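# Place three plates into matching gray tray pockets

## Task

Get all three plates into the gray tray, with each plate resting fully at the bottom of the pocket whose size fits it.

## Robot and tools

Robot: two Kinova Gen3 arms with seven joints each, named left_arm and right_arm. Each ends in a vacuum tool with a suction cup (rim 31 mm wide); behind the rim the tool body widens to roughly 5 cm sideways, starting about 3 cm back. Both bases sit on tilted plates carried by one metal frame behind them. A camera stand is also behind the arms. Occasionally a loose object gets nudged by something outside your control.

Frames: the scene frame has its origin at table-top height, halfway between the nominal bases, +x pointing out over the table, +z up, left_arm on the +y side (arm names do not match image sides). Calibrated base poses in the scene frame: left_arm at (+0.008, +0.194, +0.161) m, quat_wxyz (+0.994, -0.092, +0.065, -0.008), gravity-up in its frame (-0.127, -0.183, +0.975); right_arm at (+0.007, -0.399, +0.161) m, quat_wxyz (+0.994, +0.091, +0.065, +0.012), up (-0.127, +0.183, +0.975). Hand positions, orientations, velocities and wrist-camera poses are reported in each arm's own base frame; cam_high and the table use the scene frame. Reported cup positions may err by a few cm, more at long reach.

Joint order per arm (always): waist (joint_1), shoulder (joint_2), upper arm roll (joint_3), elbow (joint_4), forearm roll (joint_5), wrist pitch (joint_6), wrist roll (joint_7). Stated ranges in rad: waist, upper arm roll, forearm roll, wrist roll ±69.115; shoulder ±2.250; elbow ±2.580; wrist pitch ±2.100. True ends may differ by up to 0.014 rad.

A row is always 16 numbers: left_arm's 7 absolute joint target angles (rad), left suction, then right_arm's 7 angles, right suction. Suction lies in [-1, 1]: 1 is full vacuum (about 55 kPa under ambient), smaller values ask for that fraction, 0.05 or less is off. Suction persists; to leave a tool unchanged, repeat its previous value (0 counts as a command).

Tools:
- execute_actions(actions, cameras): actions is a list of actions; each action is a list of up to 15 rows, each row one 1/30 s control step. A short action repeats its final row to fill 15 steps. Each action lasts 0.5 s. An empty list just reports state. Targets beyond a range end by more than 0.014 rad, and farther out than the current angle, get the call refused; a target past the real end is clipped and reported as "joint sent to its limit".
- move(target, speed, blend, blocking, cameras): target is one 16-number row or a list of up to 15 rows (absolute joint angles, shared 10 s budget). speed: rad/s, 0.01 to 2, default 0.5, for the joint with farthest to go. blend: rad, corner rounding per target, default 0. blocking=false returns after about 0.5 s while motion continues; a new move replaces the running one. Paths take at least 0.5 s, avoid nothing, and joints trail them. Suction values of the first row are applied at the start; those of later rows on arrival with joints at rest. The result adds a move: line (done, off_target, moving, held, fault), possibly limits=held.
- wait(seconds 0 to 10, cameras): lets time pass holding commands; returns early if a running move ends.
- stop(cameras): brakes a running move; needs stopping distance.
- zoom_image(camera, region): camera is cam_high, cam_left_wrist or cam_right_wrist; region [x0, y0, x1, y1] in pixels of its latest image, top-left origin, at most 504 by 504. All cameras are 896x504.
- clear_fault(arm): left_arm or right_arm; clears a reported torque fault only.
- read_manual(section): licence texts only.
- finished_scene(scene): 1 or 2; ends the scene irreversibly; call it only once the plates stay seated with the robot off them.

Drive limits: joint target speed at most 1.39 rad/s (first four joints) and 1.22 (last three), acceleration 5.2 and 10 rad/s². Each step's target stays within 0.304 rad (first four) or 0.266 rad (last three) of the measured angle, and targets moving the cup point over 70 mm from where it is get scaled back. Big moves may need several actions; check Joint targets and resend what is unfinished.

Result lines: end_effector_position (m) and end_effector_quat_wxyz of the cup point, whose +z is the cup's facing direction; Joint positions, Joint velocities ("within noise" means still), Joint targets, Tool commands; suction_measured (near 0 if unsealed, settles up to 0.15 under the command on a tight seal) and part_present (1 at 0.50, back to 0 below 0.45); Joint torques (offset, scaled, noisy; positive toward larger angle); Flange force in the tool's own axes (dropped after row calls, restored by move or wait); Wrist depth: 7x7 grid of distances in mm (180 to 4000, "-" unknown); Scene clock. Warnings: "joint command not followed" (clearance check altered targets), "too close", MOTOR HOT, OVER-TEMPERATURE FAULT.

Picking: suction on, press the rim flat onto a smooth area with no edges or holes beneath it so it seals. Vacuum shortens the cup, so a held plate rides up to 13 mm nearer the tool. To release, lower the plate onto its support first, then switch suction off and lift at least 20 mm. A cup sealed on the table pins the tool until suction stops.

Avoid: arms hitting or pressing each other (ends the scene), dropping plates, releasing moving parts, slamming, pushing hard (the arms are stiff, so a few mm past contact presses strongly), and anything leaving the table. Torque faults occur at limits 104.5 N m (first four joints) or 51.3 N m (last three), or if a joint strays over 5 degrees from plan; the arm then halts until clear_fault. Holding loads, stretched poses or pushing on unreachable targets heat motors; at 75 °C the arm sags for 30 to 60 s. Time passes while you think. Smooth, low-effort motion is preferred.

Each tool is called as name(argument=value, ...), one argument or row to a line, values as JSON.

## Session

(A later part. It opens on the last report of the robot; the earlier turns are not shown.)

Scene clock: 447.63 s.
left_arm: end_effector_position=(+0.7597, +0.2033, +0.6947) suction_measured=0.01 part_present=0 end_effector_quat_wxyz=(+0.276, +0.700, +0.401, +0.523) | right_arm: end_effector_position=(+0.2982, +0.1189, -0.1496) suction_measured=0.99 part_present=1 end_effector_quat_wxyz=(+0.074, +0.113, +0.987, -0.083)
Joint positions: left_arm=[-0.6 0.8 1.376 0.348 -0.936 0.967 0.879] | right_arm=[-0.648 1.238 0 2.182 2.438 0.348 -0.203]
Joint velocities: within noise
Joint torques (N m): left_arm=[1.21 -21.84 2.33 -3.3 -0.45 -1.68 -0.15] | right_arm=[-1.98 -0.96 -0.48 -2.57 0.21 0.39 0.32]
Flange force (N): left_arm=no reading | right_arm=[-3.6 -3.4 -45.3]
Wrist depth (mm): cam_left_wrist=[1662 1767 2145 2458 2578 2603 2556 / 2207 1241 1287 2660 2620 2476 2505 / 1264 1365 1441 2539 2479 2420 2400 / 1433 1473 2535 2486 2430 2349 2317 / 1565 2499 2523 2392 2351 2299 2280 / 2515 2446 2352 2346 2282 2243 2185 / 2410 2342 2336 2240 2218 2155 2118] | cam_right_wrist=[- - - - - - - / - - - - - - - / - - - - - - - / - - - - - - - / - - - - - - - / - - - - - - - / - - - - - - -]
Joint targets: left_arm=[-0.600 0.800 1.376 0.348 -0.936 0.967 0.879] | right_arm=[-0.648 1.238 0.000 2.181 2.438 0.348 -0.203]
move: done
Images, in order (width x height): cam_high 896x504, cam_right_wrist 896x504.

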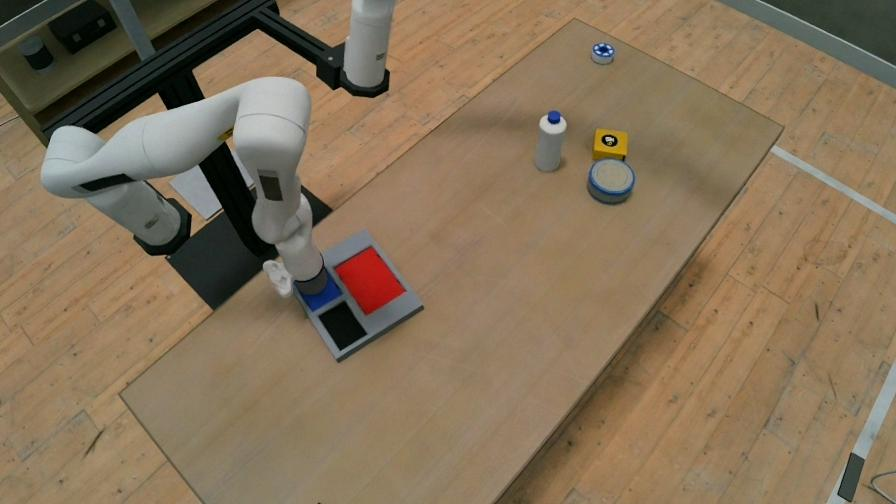

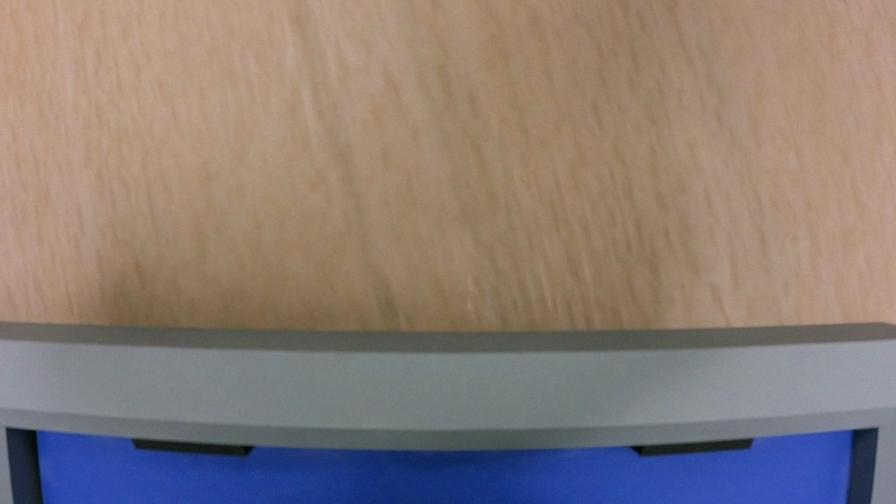

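Seated. Back off ~3 mm, release, raise and look.

move(
  target=[-0.6, 0.8, 1.376, 0.348, -0.936, 0.967, 0.879, 0, -0.6498, 1.2295, 0, 2.1853, 2.4274, 0.3441, -0.1941, 1],
  cameras=[],
  speed=0.05,
)

move(
  target=[-0.6, 0.8, 1.376, 0.348, -0.936, 0.967, 0.879, 0, -0.6498, 1.2295, 0, 2.1853, 2.4274, 0.3441, -0.1941, 0],
  cameras=[],
  speed=0.05,
)

wait(
  seconds=1,
  cameras=[],
)

move(
  target=[
    [-0.6, 0.8, 1.376, 0.348, -0.936, 0.967, 0.879, 0, -0.6719, 1.1367, 0, 2.2311, 2.3164, 0.3068, -0.1006, 0],
    [-0.6, 0.8, 1.376, 0.348, -0.936, 0.967, 0.879, 0, -0.7427, 0.8511, 0, 2.313, 1.5352, 0.2222, 0.6371, 0],
    [-0.6, 0.8, 1.376, 0.348, -0.936, 0.967, 0.879, 0, -0.7635, 0.58, 0, 1.7709, 0.2971, 0.8483, 1.952, 0],
  ],
  speed=[0.15,0.3,0.5],
  blend=[0.02,0.04,0],
)

zoom_image(
  camera="cam_right_wrist",
  region=[500, 50, 800, 260],
)

Scene clock: 456.00 s.
left_arm: end_effector_position=(+0.7597, +0.2033, +0.6947) suction_measured=0.01 part_present=0 end_effector_quat_wxyz=(+0.276, +0.700, +0.401, +0.523) | right_arm: end_effector_position=(+0.2981, +0.1193, -0.1467) suction_measured=0.98 part_present=1 end_effector_quat_wxyz=(+0.074, +0.113, +0.987, -0.083)
Joint positions: left_arm=[-0.6 0.8 1.376 0.348 -0.936 0.967 0.879] | right_arm=[-0.65 1.23 0 2.185 2.427 0.344 -0.194]
Joint velocities: within noise
Joint torques (N m): left_arm=[1.25 -21.78 2.31 -3.33 -0.47 -1.69 -0.15] | right_arm=[-4.46 -14.66 -1.45 3.31 -0.15 0.13 0.27]
Flange force (N): left_arm=no reading | right_arm=[-4.2 0.5 3.7]
Wrist depth (mm): cam_left_wrist=[1673 1767 2141 2462 2621 2614 2511 / 2171 1240 1291 2622 2532 2526 2449 / 1272 1351 1436 2550 2474 2368 2344 / 1421 1459 2582 2548 2373 2324 2318 / 1532 2553 2487 2441 2318 2245 2219 / 2505 2467 2362 2295 2295 2177 2181 / 2415 2328 2307 2264 2254 2138 2139] | cam_right_wrist=[- - - - - - - / - - - - - - - / - - - - - - - / - - - - - - - / - - - - - - - / - - - - - - - / - - - - - - -]
Joint targets: left_arm=[-0.600 0.800 1.376 0.348 -0.936 0.967 0.879] | right_arm=[-0.650 1.230 0.000 2.185 2.427 0.344 -0.194]
move: done
No camera images: "cameras" was empty.

Scene clock: 456.50 s.
left_arm: end_effector_position=(+0.7597, +0.2033, +0.6947) suction_measured=0.01 part_present=0 end_effector_quat_wxyz=(+0.276, +0.700, +0.401, +0.523) | right_arm: end_effector_position=(+0.2980, +0.1193, -0.1467) suction_measured=0.00 part_present=0 end_effector_quat_wxyz=(+0.074, +0.113, +0.987, -0.083)
Joint positions: left_arm=[-0.6 0.8 1.376 0.348 -0.936 0.967 0.879] | right_arm=[-0.65 1.229 0 2.185 2.427 0.344 -0.194]
Joint velocities: within noise
Joint torques (N m): left_arm=[1.17 -21.8 2.35 -3.3 -0.46 -1.65 -0.12] | right_arm=[-3.97 -12.2 -1.16 2.33 -0.15 0.16 0.31]
Flange force (N): left_arm=no reading | right_arm=[-3.9 -0.3 -4.9]
Wrist depth (mm): cam_left_wrist=[1687 1778 2163 2447 2600 2599 2576 / 2190 1240 1289 2648 2640 2476 2472 / 1262 1365 1417 2570 2463 2376 2412 / 1415 1467 2574 2458 2370 2336 2301 / 1560 2515 2445 2361 2379 2322 2201 / 2464 2431 2353 2347 2247 2260 2174 / 2449 2347 2293 2252 2209 2170 2108] | cam_right_wrist=[- - - - - - - / - - - - - - - / - - - - - - - / - - - - - - - / - - - - - - - / - - - - - - - / - - - - - - -]
Joint targets: left_arm=[-0.600 0.800 1.376 0.348 -0.936 0.967 0.879] | right_arm=[-0.650 1.230 0.000 2.185 2.427 0.344 -0.194]
move: done
No camera images: "cameras" was empty.

Scene clock: 457.50 s.
left_arm: end_effector_position=(+0.7597, +0.2033, +0.6947) suction_measured=0.01 part_present=0 end_effector_quat_wxyz=(+0.276, +0.700, +0.401, +0.523) | right_arm: end_effector_position=(+0.2981, +0.1193, -0.1467) suction_measured=0.00 part_present=0 end_effector_quat_wxyz=(+0.074, +0.113, +0.987, -0.083)
Joint positions: left_arm=[-0.6 0.8 1.376 0.348 -0.936 0.967 0.879] | right_arm=[-0.65 1.229 0 2.185 2.427 0.344 -0.194]
Joint velocities: within noise
Joint torques (N m): left_arm=[1.15 -21.83 2.28 -3.3 -0.5 -1.64 -0.17] | right_arm=[-3.94 -12.13 -1.19 2.32 -0.11 0.17 0.29]
Flange force (N): left_arm=no reading | right_arm=[-4.0 -0.1 -5.2]
Wrist depth (mm): cam_left_wrist=[1669 1783 2165 2413 2608 2592 2582 / 2181 1240 1295 2601 2572 2500 2434 / 1274 1382 1444 2560 2514 2455 2377 / 1422 1473 2529 2518 2443 2366 2334 / 1532 2460 2503 2415 2342 2311 2208 / 2532 2459 2326 2293 2255 2221 2175 / 2476 2348 2296 2263 2182 2157 2103] | cam_right_wrist=[- - - - - - - / - - - - - - - / - - - - - - - / - - - - - - - / - - - - - - - / - - - - - - - / - - - - - - -]
Joint targets: left_arm=[-0.600 0.800 1.376 0.348 -0.936 0.967 0.879] | right_arm=[-0.650 1.229 0.000 2.185 2.427 0.344 -0.194]
Tool commands: left_gripper/suction=+0.0 right_gripper/suction=+0.0
wait: 1.00 s; at rest by 0.17 s
No camera images: "cameras" was empty.

Scene clock: 463.87 s.
left_arm: end_effector_position=(+0.7597, +0.2033, +0.6947) suction_measured=0.01 part_present=0 end_effector_quat_wxyz=(+0.276, +0.700, +0.401, +0.523) | right_arm: end_effector_position=(+0.3803, +0.2456, +0.1462) suction_measured=0.00 part_present=0 end_effector_quat_wxyz=(+0.074, +0.110, +0.988, -0.084)
Joint positions: left_arm=[-0.6 0.8 1.376 0.348 -0.936 0.967 0.879] | right_arm=[-0.763 0.58 0 1.771 0.297 0.848 1.952]
Joint velocities: within noise
Joint torques (N m): left_arm=[1.19 -21.8 2.37 -3.29 -0.49 -1.64 -0.09] | right_arm=[-4.41 -13.36 -1.95 -3.89 -0.09 0.15 0.29]
Flange force (N): left_arm=no reading | right_arm=[-3.4 0.8 -1.6]
Wrist depth (mm): cam_left_wrist=[1670 1764 2135 2451 2697 2632 2509 / 2182 1235 1303 2641 2593 2543 2492 / 1249 1375 1437 2567 2470 2439 2420 / 1427 1485 2544 2516 2400 2326 2302 / 1557 2474 2453 2428 2343 2324 2272 / 2501 2465 2358 2287 2275 2192 2179 / 2438 2349 2349 2310 2191 2147 2088] | cam_right_wrist=[410 410 410 412 412 413 413 / 409 411 397 398 399 400 414 / 410 411 398 399 399 399 414 / 411 412 390 393 391 392 414 / 411 412 390 399 398 391 415 / 411 412 390 399 399 392 415 / 412 412 390 398 399 392 415]
Joint targets: left_arm=[-0.600 0.800 1.376 0.348 -0.936 0.967 0.879] | right_arm=[-0.763 0.580 0.000 1.771 0.297 0.848 1.952]
move: done

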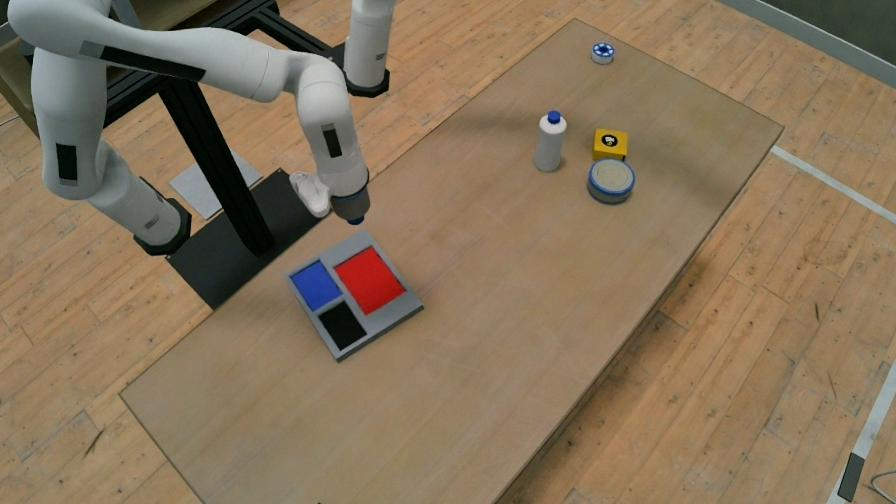

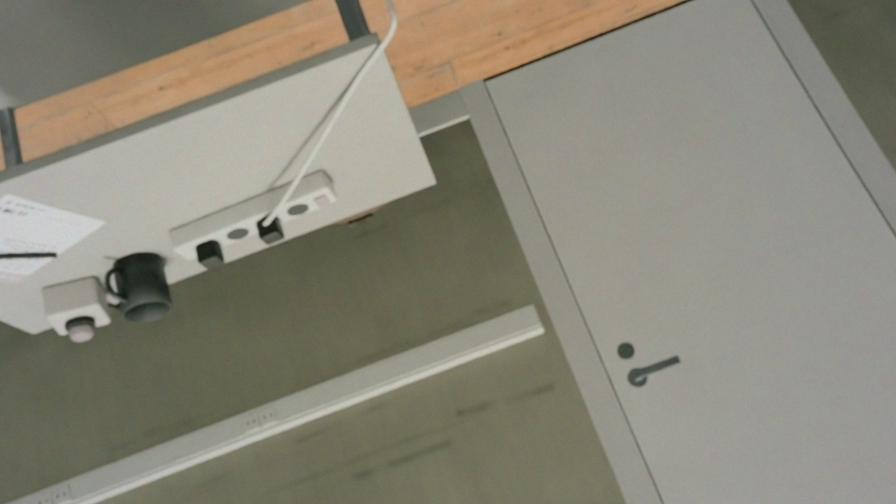

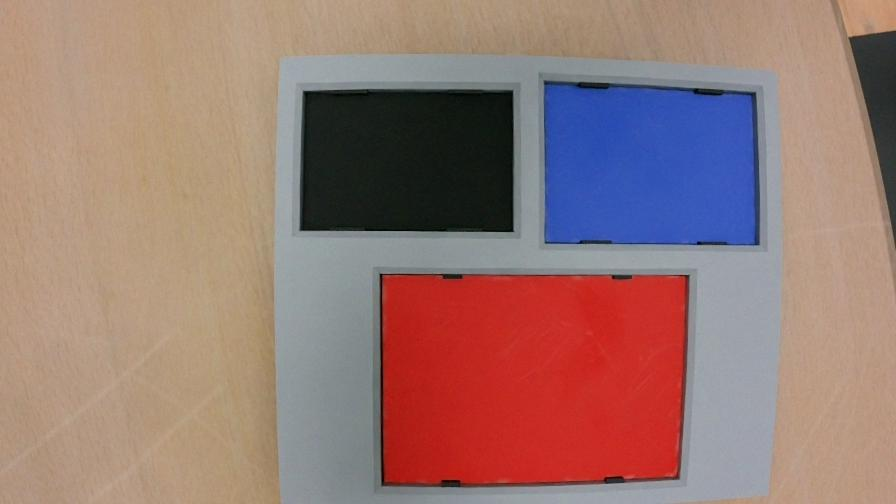

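Scaled by 1.680 from the camera's 896x504 image, which has a finer 1280x720 frame.

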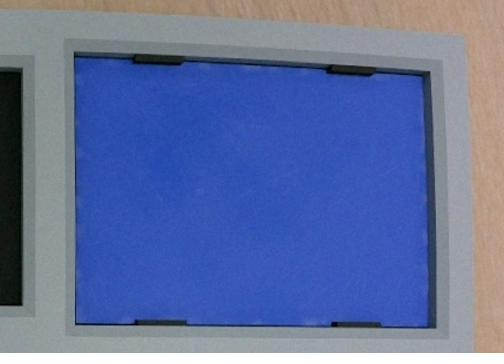

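All three plates are seated under the clips.

finished_scene(
  scene=2,
)

The scene is finished: the task was done.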